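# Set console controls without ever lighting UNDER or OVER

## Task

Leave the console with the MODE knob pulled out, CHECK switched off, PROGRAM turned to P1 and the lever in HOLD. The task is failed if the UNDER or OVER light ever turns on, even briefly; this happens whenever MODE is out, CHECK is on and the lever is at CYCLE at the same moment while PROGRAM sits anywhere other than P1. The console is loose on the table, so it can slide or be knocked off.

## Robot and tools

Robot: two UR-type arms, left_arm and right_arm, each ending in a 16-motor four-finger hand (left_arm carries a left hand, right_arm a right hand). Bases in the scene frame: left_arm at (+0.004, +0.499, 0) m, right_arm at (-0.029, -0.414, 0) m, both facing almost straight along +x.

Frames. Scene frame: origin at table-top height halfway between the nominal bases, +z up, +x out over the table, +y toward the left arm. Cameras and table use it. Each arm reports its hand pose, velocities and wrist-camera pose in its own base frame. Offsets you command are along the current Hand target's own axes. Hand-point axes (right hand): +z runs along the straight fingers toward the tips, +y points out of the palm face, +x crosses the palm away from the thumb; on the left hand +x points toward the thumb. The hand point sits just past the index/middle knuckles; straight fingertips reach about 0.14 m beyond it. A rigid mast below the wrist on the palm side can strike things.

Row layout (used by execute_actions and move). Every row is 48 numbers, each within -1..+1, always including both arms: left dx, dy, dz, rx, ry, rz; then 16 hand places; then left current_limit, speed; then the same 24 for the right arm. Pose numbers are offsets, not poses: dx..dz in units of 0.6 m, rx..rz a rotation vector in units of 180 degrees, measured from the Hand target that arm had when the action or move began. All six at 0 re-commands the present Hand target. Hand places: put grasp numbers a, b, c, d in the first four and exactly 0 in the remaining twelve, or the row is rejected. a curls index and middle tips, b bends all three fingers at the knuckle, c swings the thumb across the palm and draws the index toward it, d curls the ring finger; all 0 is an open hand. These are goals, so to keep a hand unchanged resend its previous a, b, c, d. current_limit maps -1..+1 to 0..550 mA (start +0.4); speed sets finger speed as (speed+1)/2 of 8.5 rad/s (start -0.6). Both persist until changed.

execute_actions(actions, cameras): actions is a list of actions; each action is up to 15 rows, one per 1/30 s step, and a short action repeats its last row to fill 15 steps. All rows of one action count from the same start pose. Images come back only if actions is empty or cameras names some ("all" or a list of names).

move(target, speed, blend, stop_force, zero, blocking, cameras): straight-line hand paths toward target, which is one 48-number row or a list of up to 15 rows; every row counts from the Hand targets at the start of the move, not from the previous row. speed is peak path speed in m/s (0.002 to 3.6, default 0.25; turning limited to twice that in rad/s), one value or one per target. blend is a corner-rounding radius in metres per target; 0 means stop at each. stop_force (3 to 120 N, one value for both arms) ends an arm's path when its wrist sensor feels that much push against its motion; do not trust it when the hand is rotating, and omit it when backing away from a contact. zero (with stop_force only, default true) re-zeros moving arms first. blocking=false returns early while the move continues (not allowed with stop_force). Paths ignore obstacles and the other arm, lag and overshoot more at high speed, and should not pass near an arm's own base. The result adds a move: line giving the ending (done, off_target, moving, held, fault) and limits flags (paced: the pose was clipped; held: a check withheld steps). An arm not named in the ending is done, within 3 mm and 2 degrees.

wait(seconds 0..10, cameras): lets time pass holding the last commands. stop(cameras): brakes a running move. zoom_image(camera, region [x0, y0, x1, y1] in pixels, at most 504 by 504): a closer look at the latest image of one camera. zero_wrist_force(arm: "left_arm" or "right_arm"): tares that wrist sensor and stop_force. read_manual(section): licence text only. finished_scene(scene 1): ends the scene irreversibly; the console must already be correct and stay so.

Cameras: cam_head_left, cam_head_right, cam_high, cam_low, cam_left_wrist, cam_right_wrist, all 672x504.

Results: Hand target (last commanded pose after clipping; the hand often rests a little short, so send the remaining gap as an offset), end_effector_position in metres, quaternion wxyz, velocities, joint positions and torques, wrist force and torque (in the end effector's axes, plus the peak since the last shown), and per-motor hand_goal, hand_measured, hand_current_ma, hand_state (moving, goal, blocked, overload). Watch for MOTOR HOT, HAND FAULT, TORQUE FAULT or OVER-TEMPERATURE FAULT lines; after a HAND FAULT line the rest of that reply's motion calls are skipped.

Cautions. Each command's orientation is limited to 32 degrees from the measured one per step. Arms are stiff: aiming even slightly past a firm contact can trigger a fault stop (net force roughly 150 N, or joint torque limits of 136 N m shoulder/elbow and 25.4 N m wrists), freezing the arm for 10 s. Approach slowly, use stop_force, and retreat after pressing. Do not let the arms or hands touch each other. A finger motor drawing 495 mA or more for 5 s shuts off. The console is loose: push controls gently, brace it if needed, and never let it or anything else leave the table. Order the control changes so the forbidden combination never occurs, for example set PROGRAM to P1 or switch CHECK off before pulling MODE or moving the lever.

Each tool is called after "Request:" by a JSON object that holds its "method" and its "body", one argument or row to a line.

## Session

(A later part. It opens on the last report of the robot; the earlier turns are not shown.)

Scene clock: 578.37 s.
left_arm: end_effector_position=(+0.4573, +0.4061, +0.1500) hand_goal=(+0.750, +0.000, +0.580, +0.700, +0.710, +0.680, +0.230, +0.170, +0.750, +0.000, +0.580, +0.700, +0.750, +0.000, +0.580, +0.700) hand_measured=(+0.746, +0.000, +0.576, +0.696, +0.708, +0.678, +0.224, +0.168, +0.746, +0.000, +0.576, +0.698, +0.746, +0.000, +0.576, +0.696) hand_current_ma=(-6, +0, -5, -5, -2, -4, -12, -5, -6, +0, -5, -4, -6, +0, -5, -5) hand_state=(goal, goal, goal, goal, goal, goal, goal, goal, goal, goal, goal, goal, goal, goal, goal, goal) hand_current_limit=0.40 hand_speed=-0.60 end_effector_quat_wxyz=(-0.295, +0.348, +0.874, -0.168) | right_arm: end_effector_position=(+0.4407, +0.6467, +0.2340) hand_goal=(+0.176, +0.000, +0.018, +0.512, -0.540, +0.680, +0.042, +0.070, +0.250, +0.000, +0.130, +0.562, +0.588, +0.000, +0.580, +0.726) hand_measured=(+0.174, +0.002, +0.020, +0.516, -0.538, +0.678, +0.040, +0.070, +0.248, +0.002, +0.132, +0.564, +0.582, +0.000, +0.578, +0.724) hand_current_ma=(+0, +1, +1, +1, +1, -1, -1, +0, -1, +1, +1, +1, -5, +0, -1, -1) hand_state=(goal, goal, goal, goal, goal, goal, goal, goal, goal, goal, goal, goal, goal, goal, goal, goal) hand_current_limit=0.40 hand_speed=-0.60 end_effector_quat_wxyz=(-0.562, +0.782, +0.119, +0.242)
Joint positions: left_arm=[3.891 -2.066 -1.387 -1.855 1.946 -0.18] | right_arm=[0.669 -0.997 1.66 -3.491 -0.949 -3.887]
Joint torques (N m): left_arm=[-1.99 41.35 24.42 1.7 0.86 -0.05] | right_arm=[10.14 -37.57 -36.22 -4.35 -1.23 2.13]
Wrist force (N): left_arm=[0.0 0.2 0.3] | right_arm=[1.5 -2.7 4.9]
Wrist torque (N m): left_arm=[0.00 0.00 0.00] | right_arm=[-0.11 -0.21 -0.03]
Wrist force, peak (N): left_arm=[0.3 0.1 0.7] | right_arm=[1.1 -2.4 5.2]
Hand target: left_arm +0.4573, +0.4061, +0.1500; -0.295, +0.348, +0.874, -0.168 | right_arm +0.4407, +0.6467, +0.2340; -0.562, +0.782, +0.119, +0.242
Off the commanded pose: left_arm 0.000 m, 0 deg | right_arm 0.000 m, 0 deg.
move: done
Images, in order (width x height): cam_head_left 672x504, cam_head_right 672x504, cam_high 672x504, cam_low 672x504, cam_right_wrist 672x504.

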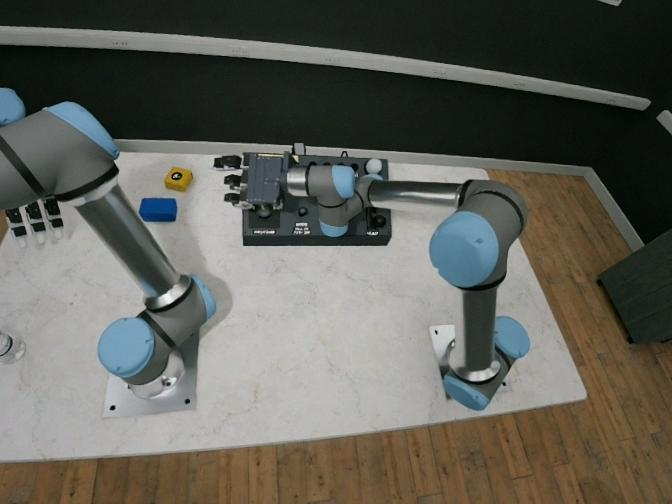

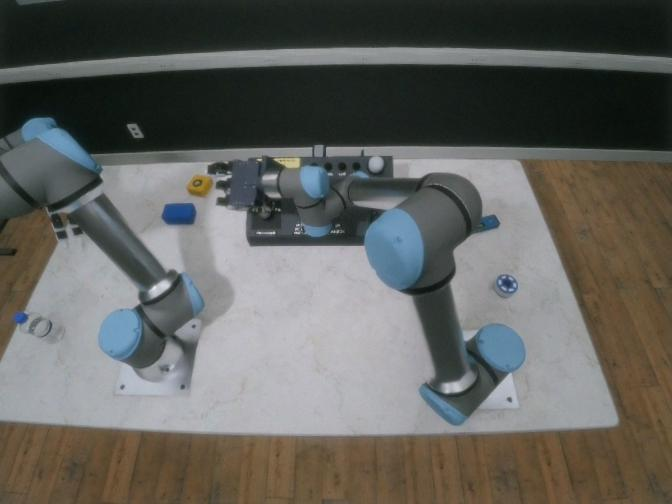

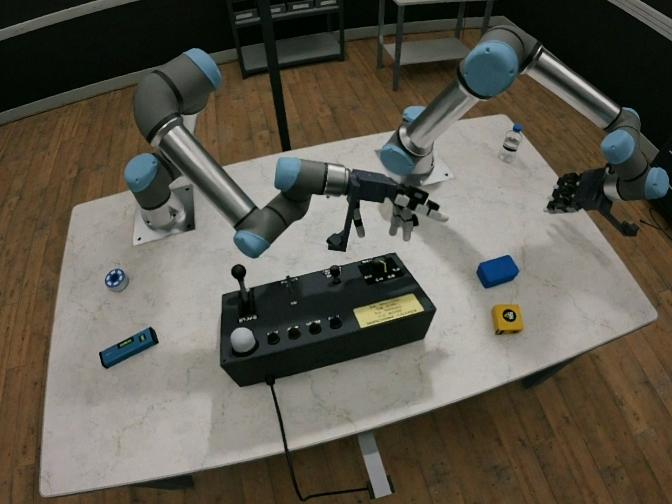

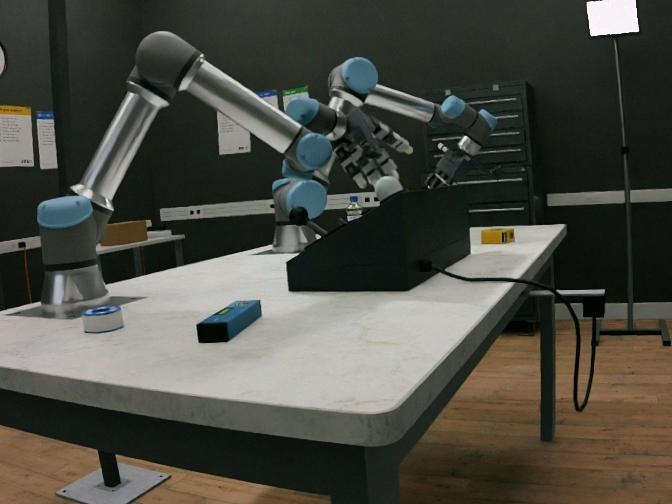

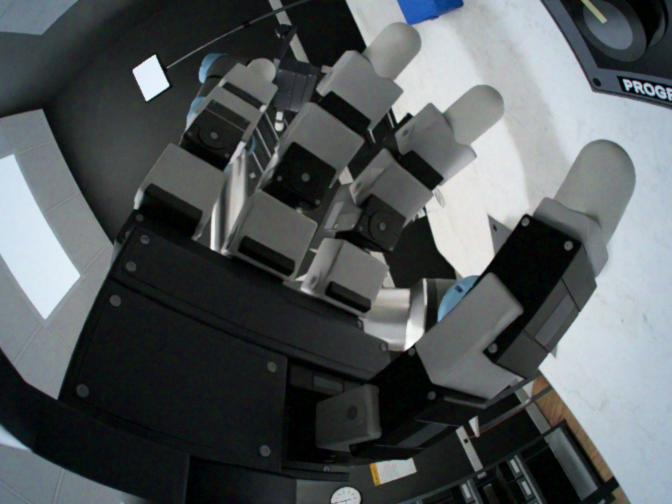

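Request:
{"method": "move", "body": {
  "target": [0,0,0,0,0,0, 0,0,0,0,0,0,0,0,0,0,0,0,0,0,0,0, 0.4,-0.6, 0,0.0783,0.0285,0,0,0, 0.25,0.25,0.75,0,0,0,0,0,0,0,0,0,0,0,0,0, 0.4,-0.6],
  "cameras": ["cam_head_left", "cam_head_right", "cam_high", "cam_right_wrist"],
  "speed": 0.1,
  "stop_force": 5
}}

Request:
{"method": "zoom_image", "body": {
  "camera": "cam_right_wrist",
  "region": [330, 0, 672, 260]
}}

Request:
{"method": "zoom_image", "body": {
  "camera": "cam_head_left",
  "region": [235, 145, 335, 250]
}}

Request:
{"method": "zoom_image", "body": {
  "camera": "cam_high",
  "region": [300, 200, 450, 320]
}}

Scene clock: 668.20 s.
left_arm: end_effector_position=(+0.4573, +0.4061, +0.1500) hand_goal=(+0.750, +0.000, +0.580, +0.700, +0.710, +0.680, +0.230, +0.170, +0.750, +0.000, +0.580, +0.700, +0.750, +0.000, +0.580, +0.700) hand_measured=(+0.746, +0.000, +0.576, +0.696, +0.708, +0.678, +0.224, +0.168, +0.746, +0.000, +0.576, +0.698, +0.746, +0.000, +0.576, +0.696) hand_current_ma=(-6, +0, -5, -5, -2, -4, -12, -5, -6, +0, -5, -4, -6, +0, -5, -5) hand_state=(goal, goal, goal, goal, goal, goal, goal, goal, goal, goal, goal, goal, goal, goal, goal, goal) hand_current_limit=0.40 hand_speed=-0.60 end_effector_quat_wxyz=(-0.295, +0.348, +0.874, -0.168) | right_arm: end_effector_position=(+0.4664, +0.6468, +0.1911) hand_goal=(+0.176, +0.000, +0.018, +0.512, -0.540, +0.680, +0.042, +0.070, +0.250, +0.000, +0.130, +0.562, +0.588, +0.000, +0.580, +0.726) hand_measured=(+0.174, +0.002, +0.020, +0.516, -0.538, +0.678, +0.040, +0.070, +0.248, +0.002, +0.132, +0.564, +0.582, +0.000, +0.578, +0.724) hand_current_ma=(+0, +1, +1, +1, +1, -1, -1, +0, -1, +1, +1, +1, -5, +0, -1, -1) hand_state=(goal, goal, goal, goal, goal, goal, goal, goal, goal, goal, goal, goal, goal, goal, goal, goal) hand_current_limit=0.40 hand_speed=-0.60 end_effector_quat_wxyz=(-0.562, +0.782, +0.119, +0.242)
Joint positions: left_arm=[3.891 -2.066 -1.387 -1.855 1.946 -0.18] | right_arm=[0.642 -0.903 1.63 -3.549 -0.923 -3.897]
Joint torques (N m): left_arm=[-1.93 40.64 24.17 1.64 0.98 0.42] | right_arm=[-9.65 -39.38 -34.31 -4.19 1.44 -2.42]
Wrist force (N): left_arm=[0.0 0.1 0.4] | right_arm=[1.4 -2.4 4.3]
Wrist torque (N m): left_arm=[-0.02 0.01 0.01] | right_arm=[-0.07 -0.18 0.16]
Wrist force, peak (N): left_arm=[-0.1 0.5 0.4] | right_arm=[1.7 -2.8 5.0]
Hand target: left_arm +0.4573, +0.4061, +0.1500; -0.295, +0.348, +0.874, -0.168 | right_arm +0.4664, +0.6468, +0.1911; -0.562, +0.782, +0.119, +0.242
Off the commanded pose: left_arm 0.000 m, 0 deg | right_arm 0.000 m, 0 deg.
move: done
Images, in order (width x height): cam_head_left 672x504, cam_head_right 672x504, cam_high 672x504, cam_right_wrist 672x504.

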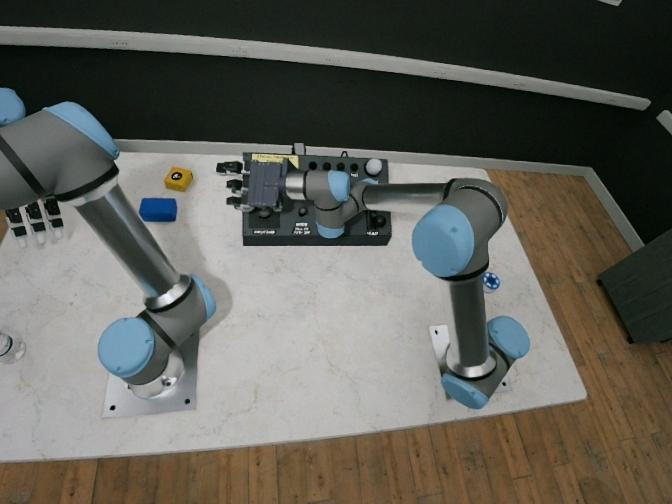

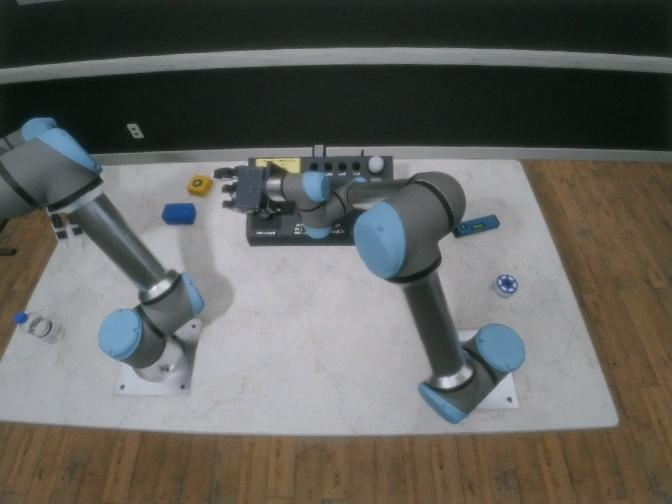

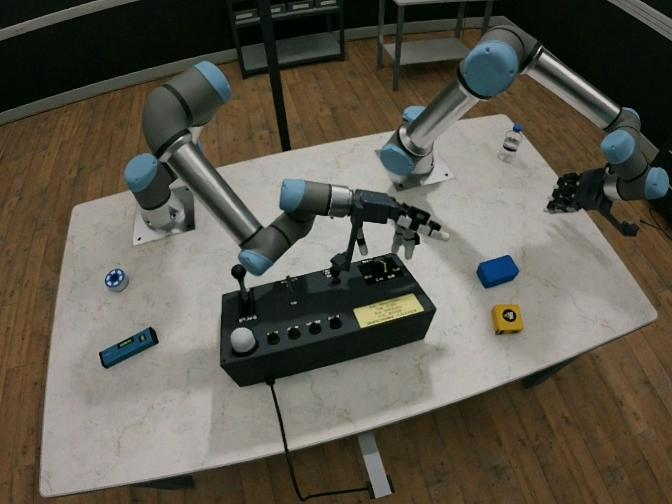

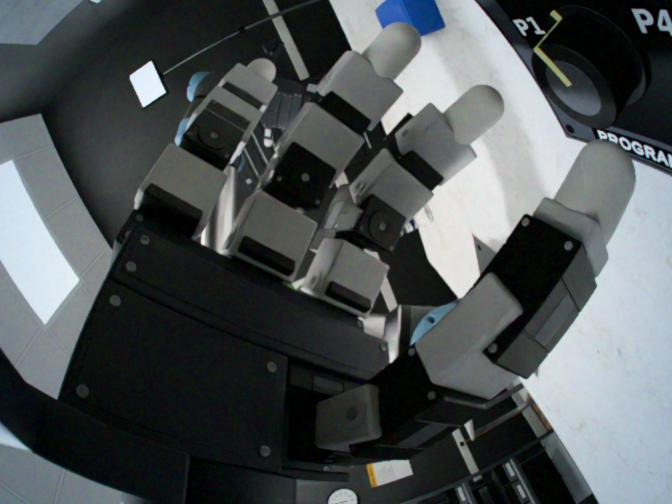

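Scaled by 1.474 from the camera's 672x504 image, which has a finer 960x720 frame.

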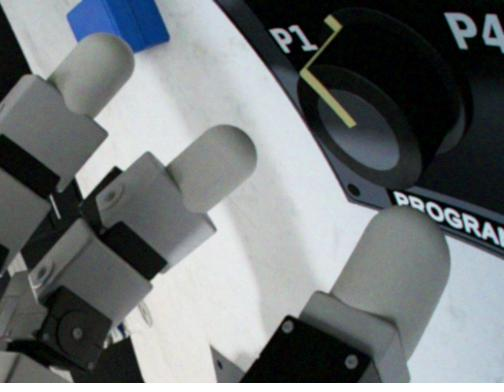

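Scaled by 4.800 from the camera's 672x504 image, which has a finer 960x720 frame.

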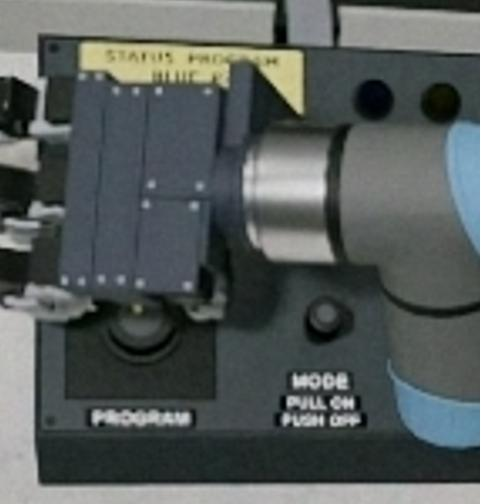

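Scaled by 3.360 from the camera's 672x504 image, which has a finer 960x720 frame.

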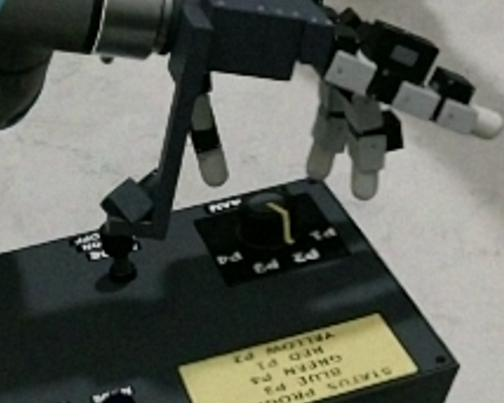

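Request:
{"method": "move", "body": {
  "target": [0,0,0,0,0,0, 0,0,0,0,0,0,0,0,0,0,0,0,0,0,0,0, 0.4,-0.6, 0,0.0776,0.0158,0,0,0, 0.5,0.1,0.75,0,0,0,0,0,0,0,0,0,0,0,0,0, 0.4,-0.6],
  "cameras": ["cam_head_left", "cam_high", "cam_right_wrist"],
  "speed": 0.06,
  "stop_force": 5
}}

Request:
{"method": "zoom_image", "body": {
  "camera": "cam_right_wrist",
  "region": [330, 0, 672, 260]
}}

Request:
{"method": "zoom_image", "body": {
  "camera": "cam_high",
  "region": [300, 200, 450, 320]
}}

Scene clock: 711.90 s.
left_arm: end_effector_position=(+0.4573, +0.4061, +0.1500) hand_goal=(+0.750, +0.000, +0.580, +0.700, +0.710, +0.680, +0.230, +0.170, +0.750, +0.000, +0.580, +0.700, +0.750, +0.000, +0.580, +0.700) hand_measured=(+0.746, +0.000, +0.576, +0.696, +0.708, +0.678, +0.224, +0.168, +0.746, +0.000, +0.576, +0.698, +0.746, +0.000, +0.576, +0.696) hand_current_ma=(-6, +0, -5, -5, -2, -4, -12, -5, -6, +0, -5, -4, -6, +0, -5, -5) hand_state=(goal, goal, goal, goal, goal, goal, goal, goal, goal, goal, goal, goal, goal, goal, goal, goal) hand_current_limit=0.40 hand_speed=-0.60 end_effector_quat_wxyz=(-0.295, +0.348, +0.874, -0.168) | right_arm: end_effector_position=(+0.4901, +0.6399, +0.1505) hand_goal=(+0.402, +0.000, -0.252, +0.246, -0.514, +0.680, +0.042, +0.002, +0.450, +0.000, -0.240, +0.200, +0.838, +0.000, +0.580, +0.670) hand_measured=(+0.392, +0.002, -0.248, +0.250, -0.512, +0.678, +0.040, +0.004, +0.438, +0.002, -0.238, +0.204, +0.816, +0.000, +0.578, +0.672) hand_current_ma=(-10, +1, +2, +2, +0, -1, -1, +1, -12, +1, +1, +1, -28, +0, -1, +1) hand_state=(goal, goal, goal, goal, goal, goal, goal, goal, goal, goal, goal, goal, blocked, goal, goal, goal) hand_current_limit=0.40 hand_speed=-0.60 end_effector_quat_wxyz=(-0.562, +0.782, +0.119, +0.242)
Joint positions: left_arm=[3.891 -2.066 -1.387 -1.855 1.946 -0.18] | right_arm=[0.609 -0.82 1.609 -3.603 -0.892 -3.91]
Joint torques (N m): left_arm=[-2.07 41.48 24.54 1.67 0.66 0.26] | right_arm=[-9.58 -42.54 -32.29 -4.28 1.56 -2.17]
Wrist force (N): left_arm=[0.2 0.3 0.4] | right_arm=[1.2 -2.3 4.5]
Wrist torque (N m): left_arm=[0.01 -0.02 0.02] | right_arm=[-0.06 -0.14 0.12]
Wrist force, peak (N): left_arm=[0.0 0.4 0.6] | right_arm=[1.5 -2.8 4.5]
Hand target: left_arm +0.4573, +0.4061, +0.1500; -0.295, +0.348, +0.874, -0.168 | right_arm +0.4901, +0.6399, +0.1505; -0.562, +0.782, +0.119, +0.242
Off the commanded pose: left_arm 0.000 m, 0 deg | right_arm 0.000 m, 0 deg.
move: done
Images, in order (width x height): cam_head_left 672x504, cam_high 672x504, cam_right_wrist 672x504.

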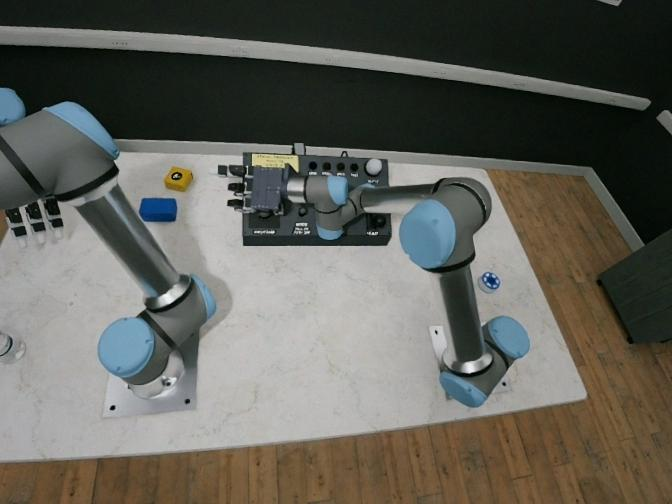

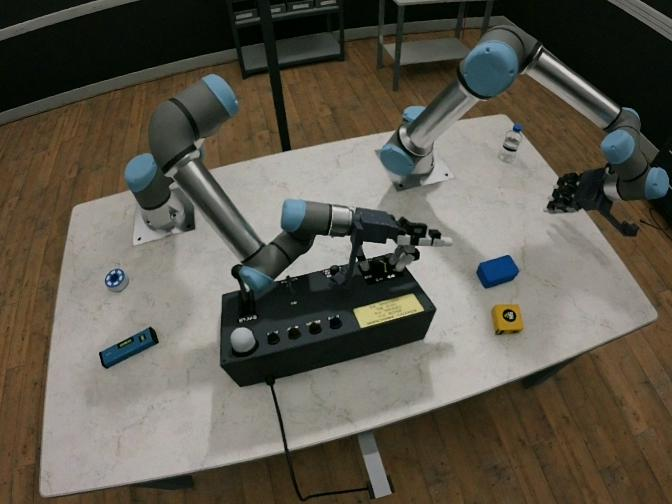

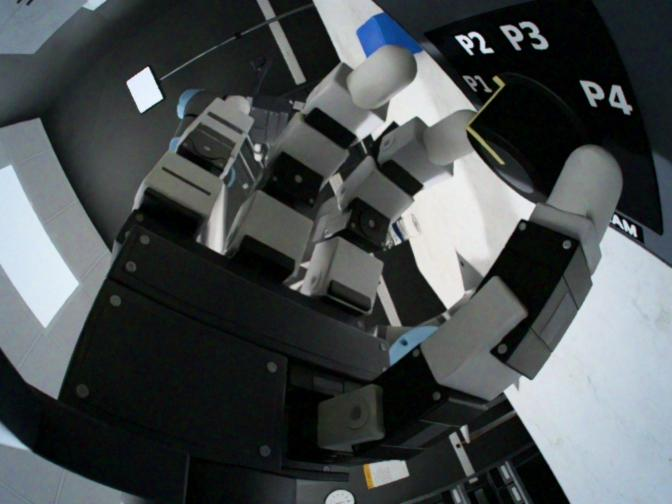

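Scaled by 1.474 from the camera's 672x504 image, which has a finer 960x720 frame.

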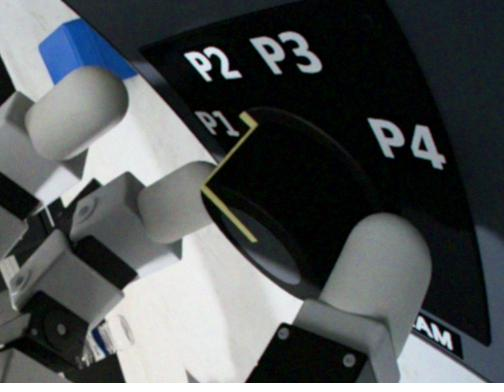

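Scaled by 3.360 from the camera's 672x504 image, which has a finer 960x720 frame.

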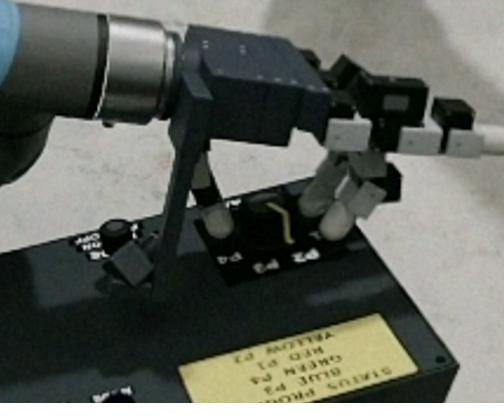

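Request:
{"method": "move", "body": {
  "target": [
    [0,0,0,0,0,0, 0,0,0,0,0,0,0,0,0,0,0,0,0,0,0,0, 0.4,-0.6, 0,-0.0034,0.0094,0,0,0, 0.5,0.1,0.75,0,0,0,0,0,0,0,0,0,0,0,0,0, 0.4,-0.6],
    [0,0,0,0,0,0, 0,0,0,0,0,0,0,0,0,0,0,0,0,0,0,0, 0.4,-0.6, 0,-0.0034,0.0094,0,0,0, 0.5,0.4,0.75,0,0,0,0,0,0,0,0,0,0,0,0,0, 0.4,-0.85]
  ],
  "cameras": ["cam_head_left", "cam_high", "cam_right_wrist"],
  "speed": 0.05
}}

Request:
{"method": "zoom_image", "body": {
  "camera": "cam_right_wrist",
  "region": [330, 0, 672, 260]
}}

Request:
{"method": "zoom_image", "body": {
  "camera": "cam_high",
  "region": [300, 200, 450, 320]
}}

Scene clock: 731.47 s.
left_arm: end_effector_position=(+0.4573, +0.4061, +0.1500) hand_goal=(+0.750, +0.000, +0.580, +0.700, +0.710, +0.680, +0.230, +0.170, +0.750, +0.000, +0.580, +0.700, +0.750, +0.000, +0.580, +0.700) hand_measured=(+0.746, +0.000, +0.576, +0.696, +0.708, +0.678, +0.224, +0.168, +0.746, +0.000, +0.576, +0.698, +0.746, +0.000, +0.576, +0.696) hand_current_ma=(-6, +0, -5, -5, -2, -4, -12, -5, -6, +0, -5, -4, -6, +0, -5, -5) hand_state=(goal, goal, goal, goal, goal, goal, goal, goal, goal, goal, goal, goal, goal, goal, goal, goal) hand_current_limit=0.40 hand_speed=-0.60 end_effector_quat_wxyz=(-0.295, +0.348, +0.874, -0.168) | right_arm: end_effector_position=(+0.4906, +0.6458, +0.1508) hand_goal=(-0.002, +0.000, -0.162, +0.306, -0.514, +0.680, +0.042, +0.062, -0.074, +0.000, -0.300, +0.200, +0.388, +0.000, +0.580, +0.730) hand_measured=(+0.236, +0.002, -0.136, +0.308, -0.512, +0.678, +0.040, +0.060, -0.072, +0.002, -0.296, +0.204, +0.382, +0.000, +0.578, +0.728) hand_current_ma=(+385, +0, +32, +1, +0, -1, -1, -1, +1, +1, +2, +1, -3, +0, -1, -1) hand_state=(blocked, goal, blocked, goal, goal, goal, goal, goal, goal, goal, goal, goal, goal, goal, goal, goal) hand_current_limit=0.40 hand_speed=-0.85 end_effector_quat_wxyz=(-0.562, +0.782, +0.119, +0.242)
Joint positions: left_arm=[3.891 -2.066 -1.387 -1.855 1.946 -0.18] | right_arm=[0.617 -0.812 1.592 -3.596 -0.9 -3.907]
Joint torques (N m): left_arm=[-1.8 42.66 24.55 1.75 0.96 0.23] | right_arm=[1.46 -41.31 -27.61 0.36 -1.15 1.65]
Wrist force (N): left_arm=[0.0 0.0 0.4] | right_arm=[1.4 -6.9 7.4]
Wrist torque (N m): left_arm=[-0.04 0.00 0.00] | right_arm=[-0.01 -0.04 0.07]
Wrist force, peak (N): left_arm=[0.0 0.4 0.5] | right_arm=[1.4 -7.1 7.6]
Hand target: left_arm +0.4573, +0.4061, +0.1500; -0.295, +0.348, +0.874, -0.168 | right_arm +0.4906, +0.6458, +0.1508; -0.562, +0.782, +0.119, +0.242
Off the commanded pose: left_arm 0.000 m, 0 deg | right_arm 0.000 m, 0 deg.
move: done
Images, in order (width x height): cam_head_left 672x504, cam_high 672x504, cam_right_wrist 672x504.

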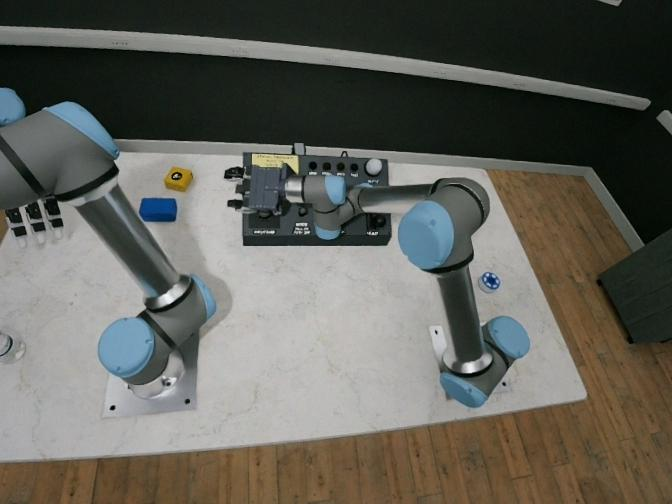

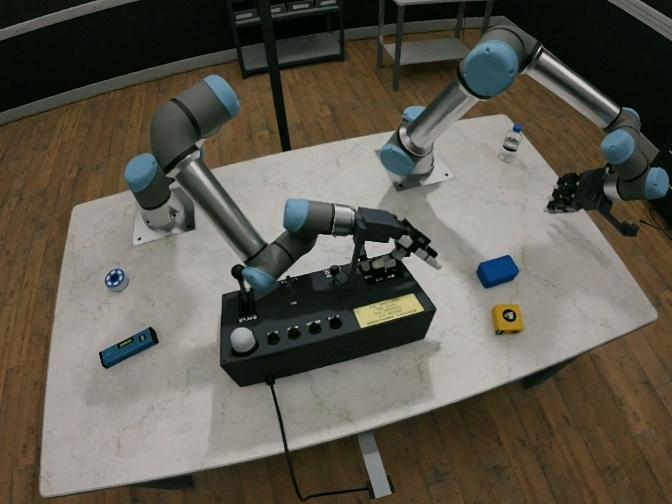

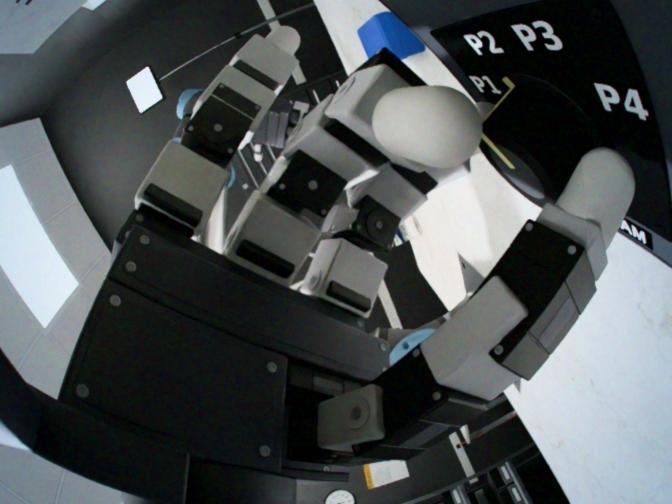

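Scaled by 1.474 from the camera's 672x504 image, which has a finer 960x720 frame.

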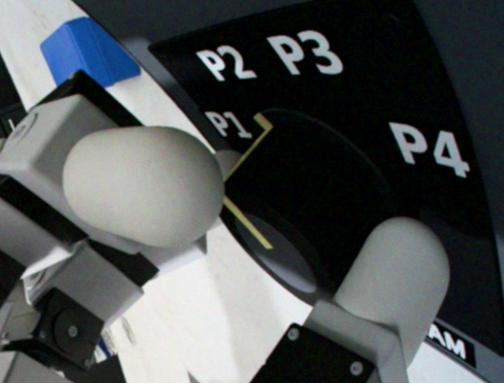

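Scaled by 3.360 from the camera's 672x504 image, which has a finer 960x720 frame.

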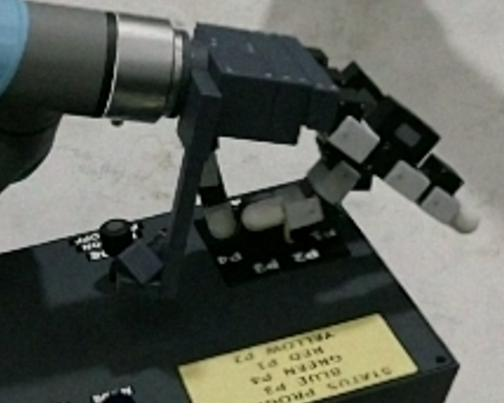

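Request:
{"method": "move", "body": {
  "target": [0,0,0,0,0,0, 0,0,0,0,0,0,0,0,0,0,0,0,0,0,0,0, 0.4,-0.6, 0,-0.0034,0.0094,0,0,0, 0.5,0.4,0.75,0,0,0,0,0,0,0,0,0,0,0,0,0, 0.4,-0.85],
  "cameras": ["cam_right_wrist"],
  "speed": 0.03
}}

Request:
{"method": "zoom_image", "body": {
  "camera": "cam_right_wrist",
  "region": [330, 0, 672, 260]
}}

Scene clock: 746.33 s.
left_arm: end_effector_position=(+0.4573, +0.4061, +0.1500) hand_goal=(+0.750, +0.000, +0.580, +0.700, +0.710, +0.680, +0.230, +0.170, +0.750, +0.000, +0.580, +0.700, +0.750, +0.000, +0.580, +0.700) hand_measured=(+0.746, +0.000, +0.576, +0.696, +0.708, +0.678, +0.224, +0.168, +0.746, +0.000, +0.576, +0.698, +0.746, +0.000, +0.576, +0.696) hand_current_ma=(-6, +0, -5, -5, -2, -4, -12, -5, -6, +0, -5, -4, -6, +0, -5, -5) hand_state=(goal, goal, goal, goal, goal, goal, goal, goal, goal, goal, goal, goal, goal, goal, goal, goal) hand_current_limit=0.40 hand_speed=-0.60 end_effector_quat_wxyz=(-0.295, +0.348, +0.874, -0.168) | right_arm: end_effector_position=(+0.4910, +0.6518, +0.1510) hand_goal=(-0.002, +0.000, -0.162, +0.306, -0.514, +0.680, +0.042, +0.062, -0.074, +0.000, -0.300, +0.200, +0.388, +0.000, +0.580, +0.730) hand_measured=(+0.184, +0.002, -0.124, +0.322, -0.512, +0.678, +0.044, +0.062, -0.072, +0.002, -0.296, +0.204, +0.382, +0.000, +0.578, +0.728) hand_current_ma=(+385, +0, +60, +15, +0, -1, +1, +0, +0, +1, +2, +1, -3, +0, -1, -1) hand_state=(blocked, goal, blocked, goal, goal, goal, goal, goal, goal, goal, goal, goal, goal, goal, goal, goal) hand_current_limit=0.40 hand_speed=-0.85 end_effector_quat_wxyz=(-0.562, +0.782, +0.119, +0.242)
Joint positions: left_arm=[3.891 -2.066 -1.387 -1.855 1.946 -0.18] | right_arm=[0.625 -0.804 1.575 -3.588 -0.907 -3.904]
Joint torques (N m): left_arm=[-3.39 42.73 24.91 1.8 0.86 0.18] | right_arm=[8.61 -41.23 -33.44 0.41 -1.49 1.86]
Wrist force (N): left_arm=[0.1 0.3 0.5] | right_arm=[1.2 -4.7 7.0]
Wrist torque (N m): left_arm=[0.00 -0.01 0.01] | right_arm=[0.05 -0.03 0.03]
Wrist force, peak (N): left_arm=[0.0 0.3 0.7] | right_arm=[1.5 -7.2 7.6]
Hand target: left_arm +0.4573, +0.4061, +0.1500; -0.295, +0.348, +0.874, -0.168 | right_arm +0.4910, +0.6518, +0.1511; -0.562, +0.782, +0.119, +0.242
Off the commanded pose: left_arm 0.000 m, 0 deg | right_arm 0.000 m, 0 deg.
move: done
Images, in order (width x height): cam_right_wrist 672x504.

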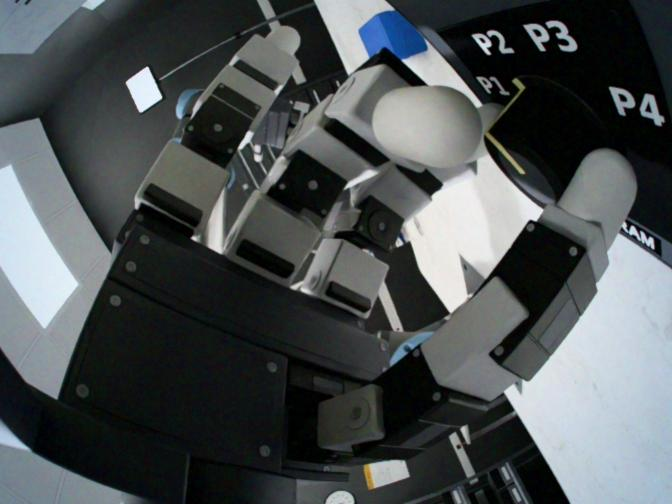

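Scaled by 1.474 from the camera's 672x504 image, which has a finer 960x720 frame.

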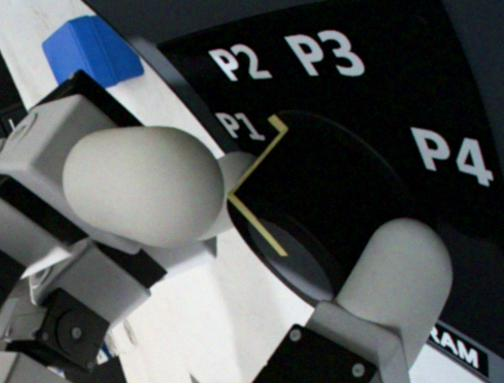

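Request:
{"method": "move", "body": {
  "target": [0,0,0,0,0,0, 0,0,0,0,0,0,0,0,0,0,0,0,0,0,0,0, 0.4,-0.6, 0,-0.0034,0.0094,0,0,0, 0.5,0.4,0.75,0,0,0,0,0,0,0,0,0,0,0,0,0, 0.4,-0.85],
  "cameras": ["cam_right_wrist"],
  "speed": 0.03
}}

Request:
{"method": "zoom_image", "body": {
  "camera": "cam_right_wrist",
  "region": [330, 0, 672, 260]
}}

Scene clock: 752.47 s.
left_arm: end_effector_position=(+0.4573, +0.4061, +0.1500) hand_goal=(+0.750, +0.000, +0.580, +0.700, +0.710, +0.680, +0.230, +0.170, +0.750, +0.000, +0.580, +0.700, +0.750, +0.000, +0.580, +0.700) hand_measured=(+0.746, +0.000, +0.576, +0.696, +0.708, +0.678, +0.224, +0.168, +0.746, +0.000, +0.576, +0.698, +0.746, +0.000, +0.576, +0.696) hand_current_ma=(-6, +0, -5, -5, -2, -4, -12, -5, -6, +0, -5, -4, -6, +0, -5, -5) hand_state=(goal, goal, goal, goal, goal, goal, goal, goal, goal, goal, goal, goal, goal, goal, goal, goal) hand_current_limit=0.40 hand_speed=-0.60 end_effector_quat_wxyz=(-0.295, +0.348, +0.874, -0.168) | right_arm: end_effector_position=(+0.4915, +0.6577, +0.1513) hand_goal=(-0.002, +0.000, -0.162, +0.306, -0.514, +0.680, +0.042, +0.062, -0.074, +0.000, -0.300, +0.200, +0.388, +0.000, +0.580, +0.730) hand_measured=(+0.128, +0.002, -0.110, +0.336, -0.514, +0.678, +0.072, +0.072, -0.072, +0.002, -0.296, +0.204, +0.382, +0.000, +0.578, +0.728) hand_current_ma=(+385, +0, +99, +42, +0, -1, +66, +13, +0, +1, +2, +1, -3, +0, -1, -1) hand_state=(blocked, goal, blocked, blocked, goal, goal, blocked, goal, goal, goal, goal, goal, goal, goal, goal, goal) hand_current_limit=0.40 hand_speed=-0.85 end_effector_quat_wxyz=(-0.562, +0.782, +0.119, +0.242)
Joint positions: left_arm=[3.891 -2.066 -1.387 -1.855 1.946 -0.18] | right_arm=[0.632 -0.796 1.557 -3.581 -0.914 -3.901]
Joint torques (N m): left_arm=[-3.25 43.08 25.49 1.84 0.87 0.15] | right_arm=[10.01 -43.26 -30.84 0.03 -1.02 2.14]
Wrist force (N): left_arm=[0.1 0.1 0.3] | right_arm=[1.6 -2.4 4.9]
Wrist torque (N m): left_arm=[-0.01 0.00 0.01] | right_arm=[0.00 -0.14 0.00]
Wrist force, peak (N): left_arm=[0.0 0.3 0.7] | right_arm=[1.3 -4.8 7.4]
Hand target: left_arm +0.4573, +0.4061, +0.1500; -0.295, +0.348, +0.874, -0.168 | right_arm +0.4915, +0.6578, +0.1513; -0.562, +0.782, +0.119, +0.242
Off the commanded pose: left_arm 0.000 m, 0 deg | right_arm 0.000 m, 0 deg.
move: done
Images, in order (width x height): cam_right_wrist 672x504.

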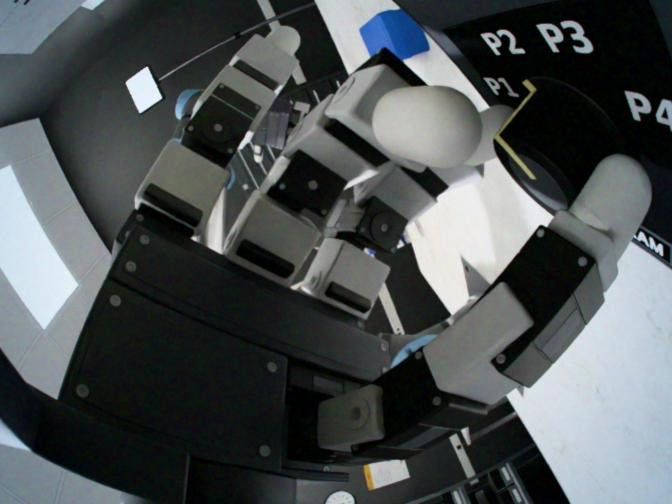

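Scaled by 1.474 from the camera's 672x504 image, which has a finer 960x720 frame.

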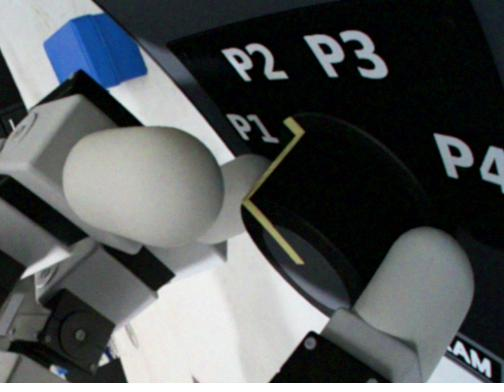

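Request:
{"method": "move", "body": {
  "target": [
    [0,0,0,0,0,0, 0,0,0,0,0,0,0,0,0,0,0,0,0,0,0,0, 0.4,-0.6, -0.0222,-0.0027,0.0073,0,-0.0888,-0.0323, 0.5,0.4,0.75,0,0,0,0,0,0,0,0,0,0,0,0,0, 0.7,-0.85],
    [0,0,0,0,0,0, 0,0,0,0,0,0,0,0,0,0,0,0,0,0,0,0, 0.4,-0.6, -0.0455,-0.003,0.0083,0,-0.1776,-0.0646, 0.5,0.4,0.75,0,0,0,0,0,0,0,0,0,0,0,0,0, 0.7,-0.85],
    [0,0,0,0,0,0, 0,0,0,0,0,0,0,0,0,0,0,0,0,0,0,0, 0.4,-0.6, -0.0682,-0.001,0.0027,0,-0.2663,-0.0969, 0.5,0.4,0.75,0,0,0,0,0,0,0,0,0,0,0,0,0, 0.7,-0.85]
  ],
  "cameras": ["cam_head_left", "cam_high", "cam_right_wrist"],
  "speed": 0.12,
  "blend": 0.005
}}

Request:
{"method": "zoom_image", "body": {
  "camera": "cam_right_wrist",
  "region": [330, 0, 672, 260]
}}

Request:
{"method": "zoom_image", "body": {
  "camera": "cam_high",
  "region": [300, 200, 450, 320]
}}

Scene clock: 794.53 s.
left_arm: end_effector_position=(+0.4573, +0.4061, +0.1500) hand_goal=(+0.750, +0.000, +0.580, +0.700, +0.710, +0.680, +0.230, +0.170, +0.750, +0.000, +0.580, +0.700, +0.750, +0.000, +0.580, +0.700) hand_measured=(+0.746, +0.000, +0.576, +0.696, +0.708, +0.678, +0.224, +0.168, +0.746, +0.000, +0.576, +0.698, +0.746, +0.000, +0.576, +0.696) hand_current_ma=(-6, +0, -5, -5, -2, -4, -12, -5, -6, +0, -5, -4, -6, +0, -5, -5) hand_state=(goal, goal, goal, goal, goal, goal, goal, goal, goal, goal, goal, goal, goal, goal, goal, goal) hand_current_limit=0.40 hand_speed=-0.60 end_effector_quat_wxyz=(-0.295, +0.348, +0.874, -0.168) | right_arm: end_effector_position=(+0.4566, +0.6630, +0.1304) hand_goal=(-0.002, +0.000, -0.162, +0.306, -0.514, +0.680, +0.042, +0.062, -0.074, +0.000, -0.300, +0.200, +0.388, +0.000, +0.580, +0.730) hand_measured=(+0.126, -0.082, -0.090, +0.336, -0.496, +0.684, +0.062, +0.072, -0.072, +0.002, -0.296, +0.204, +0.382, +0.000, +0.578, +0.728) hand_current_ma=(+419, -157, +161, +41, +21, +3, +32, +12, +0, +1, +2, +1, -3, +0, -1, -1) hand_state=(blocked, blocked, blocked, blocked, goal, goal, goal, goal, goal, goal, goal, goal, goal, goal, goal, goal) hand_current_limit=0.70 hand_speed=-0.85 end_effector_quat_wxyz=(-0.423, +0.786, +0.450, -0.015)
Joint positions: left_arm=[3.891 -2.066 -1.387 -1.855 1.946 -0.18] | right_arm=[0.649 -0.869 1.276 -2.089 -0.701 -5.051]
Joint torques (N m): left_arm=[-2.65 43.25 25.18 1.98 0.85 0.17] | right_arm=[1.29 -39.04 -34.33 1.26 -3.46 -1.94]
Wrist force (N): left_arm=[0.3 0.2 0.3] | right_arm=[8.3 -13.8 7.2]
Wrist torque (N m): left_arm=[0.00 -0.04 0.04] | right_arm=[-0.11 0.08 -0.02]
Wrist force, peak (N): left_arm=[-0.1 0.1 0.7] | right_arm=[8.3 -13.8 7.2]
Hand target: left_arm +0.4573, +0.4061, +0.1500; -0.295, +0.348, +0.874, -0.168 | right_arm +0.4566, +0.6630, +0.1304; -0.423, +0.786, +0.450, -0.015
Off the commanded pose: left_arm 0.000 m, 0 deg | right_arm 0.000 m, 0 deg.
move: done
Images, in order (width x height): cam_head_left 672x504, cam_high 672x504, cam_right_wrist 672x504.

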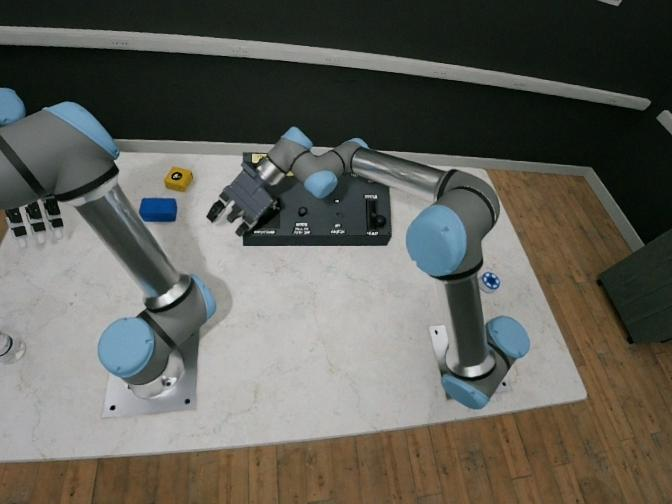

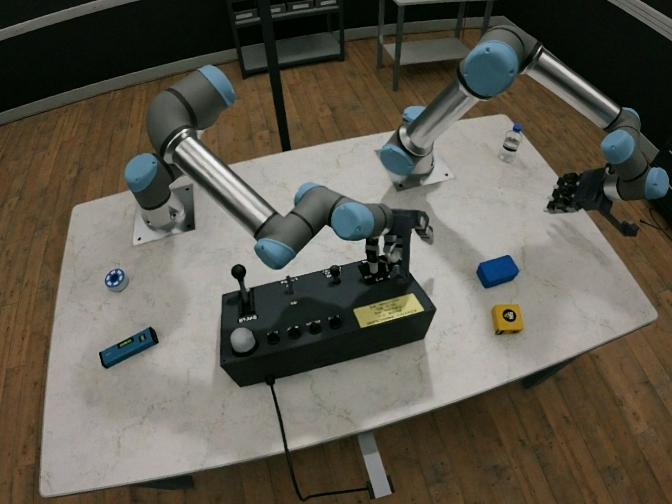

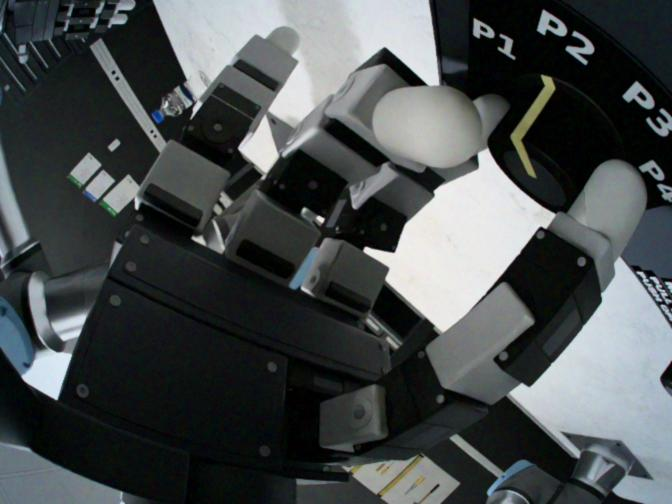

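Scaled by 1.474 from the camera's 672x504 image, which has a finer 960x720 frame.

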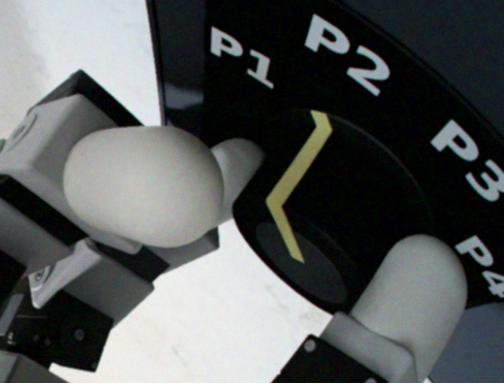

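Scaled by 3.360 from the camera's 672x504 image, which has a finer 960x720 frame.

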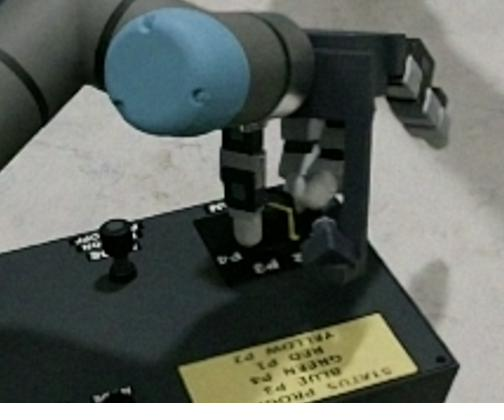

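Request:
{"method": "zoom_image", "body": {
  "camera": "cam_right_wrist",
  "region": [460, 0, 672, 220]
}}

Request:
{"method": "zoom_image", "body": {
  "camera": "cam_high",
  "region": [350, 250, 420, 310]
}}

Request:
{"method": "zoom_image", "body": {
  "camera": "cam_head_left",
  "region": [235, 145, 335, 250]
}}

Scaled by 2.291 from the camera's 672x504 image, which has a finer 960x720 frame.

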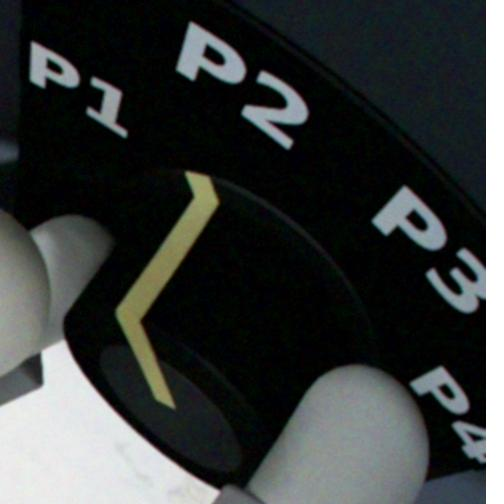

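Scaled by 7.200 from the camera's 672x504 image, which has a finer 960x720 frame.

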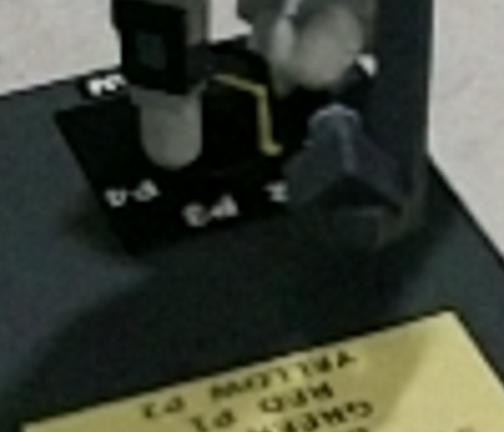

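Scaled by 4.800 from the camera's 672x504 image, which has a finer 960x720 frame.

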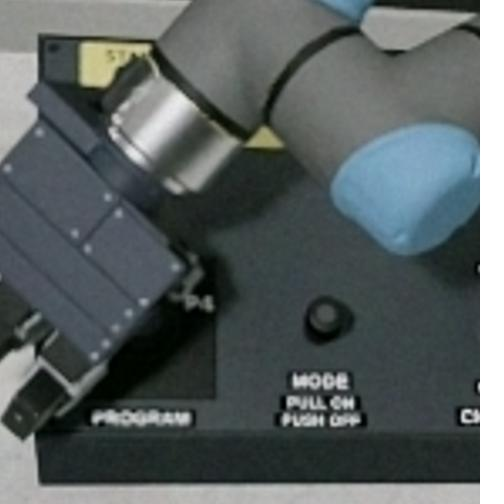

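Request:
{"method": "move", "body": {
  "target": [0,0,0,0,0,0, 0,0,0,0,0,0,0,0,0,0,0,0,0,0,0,0, 0.4,-0.6, 0,-0.0046,0.0125,0,0,0, 0.5,0.5,0.75,0,0,0,0,0,0,0,0,0,0,0,0,0, 0.78,-0.85],
  "cameras": ["cam_right_wrist"],
  "speed": 0.04
}}

Request:
{"method": "zoom_image", "body": {
  "camera": "cam_right_wrist",
  "region": [460, 0, 672, 220]
}}

Scene clock: 887.73 s.
left_arm: end_effector_position=(+0.4573, +0.4061, +0.1500) hand_goal=(+0.750, +0.000, +0.580, +0.700, +0.710, +0.680, +0.230, +0.170, +0.750, +0.000, +0.580, +0.700, +0.750, +0.000, +0.580, +0.700) hand_measured=(+0.746, +0.000, +0.576, +0.696, +0.708, +0.678, +0.224, +0.168, +0.746, +0.000, +0.576, +0.698, +0.746, +0.000, +0.576, +0.696) hand_current_ma=(-6, +0, -5, -5, -2, -4, -12, -5, -6, +0, -5, -4, -6, +0, -5, -5) hand_state=(goal, goal, goal, goal, goal, goal, goal, goal, goal, goal, goal, goal, goal, goal, goal, goal) hand_current_limit=0.40 hand_speed=-0.60 end_effector_quat_wxyz=(-0.295, +0.348, +0.874, -0.168) | right_arm: end_effector_position=(+0.4517, +0.6685, +0.1275) hand_goal=(-0.138, +0.000, -0.132, +0.326, -0.514, +0.680, +0.042, +0.082, -0.250, +0.000, -0.320, +0.200, +0.238, +0.000, +0.580, +0.750) hand_measured=(+0.074, -0.070, -0.084, +0.348, -0.492, +0.684, +0.096, +0.100, -0.240, +0.002, -0.314, +0.204, +0.238, +0.000, +0.578, +0.748) hand_current_ma=(+489, -125, +85, +27, +27, +4, +151, +30, +9, +1, +4, +1, +0, +0, -1, -1) hand_state=(blocked, blocked, blocked, blocked, blocked, goal, blocked, goal, goal, goal, goal, goal, goal, goal, goal, goal) hand_current_limit=0.78 hand_speed=-0.85 end_effector_quat_wxyz=(-0.423, +0.786, +0.450, -0.015)
Joint positions: left_arm=[3.891 -2.066 -1.387 -1.855 1.946 -0.18] | right_arm=[0.659 -0.863 1.276 -2.108 -0.702 -5.036]
Joint torques (N m): left_arm=[-1.66 42.82 25.87 2.13 0.89 0.31] | right_arm=[7.89 -42.45 -8.56 -4.1 -0.81 2.44]
Wrist force (N): left_arm=[0.1 0.3 0.5] | right_arm=[3.3 -4.8 2.2]
Wrist torque (N m): left_arm=[-0.01 -0.01 0.01] | right_arm=[-0.11 -0.05 -0.08]
Wrist force, peak (N): left_arm=[-0.1 0.0 0.8] | right_arm=[9.1 -14.4 7.1]
Hand target: left_arm +0.4573, +0.4061, +0.1500; -0.295, +0.348, +0.874, -0.168 | right_arm +0.4517, +0.6686, +0.1275; -0.423, +0.786, +0.450, -0.015
Off the commanded pose: left_arm 0.000 m, 0 deg | right_arm 0.000 m, 0 deg.
move: done
Images, in order (width x height): cam_right_wrist 672x504.

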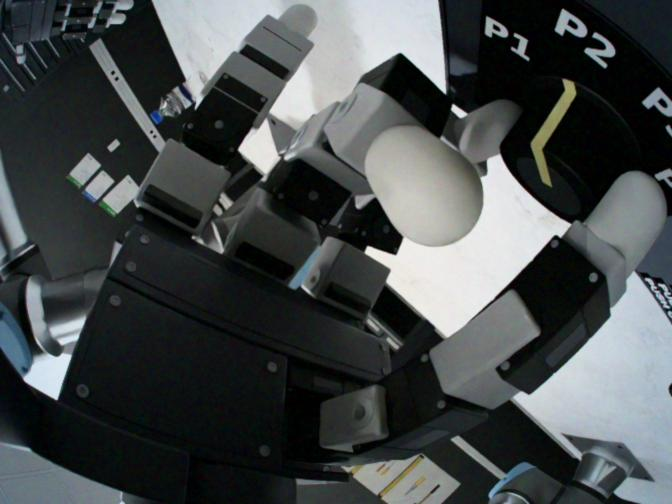

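Scaled by 2.291 from the camera's 672x504 image, which has a finer 960x720 frame.

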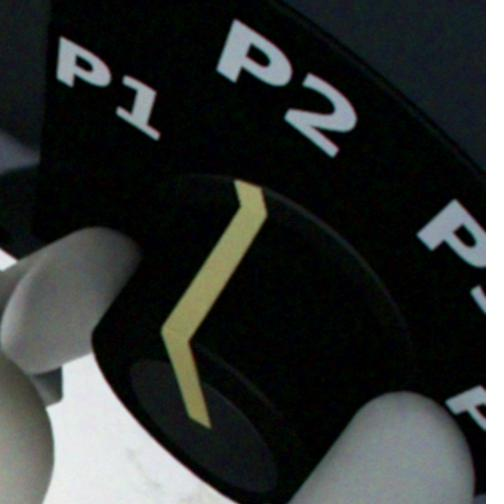

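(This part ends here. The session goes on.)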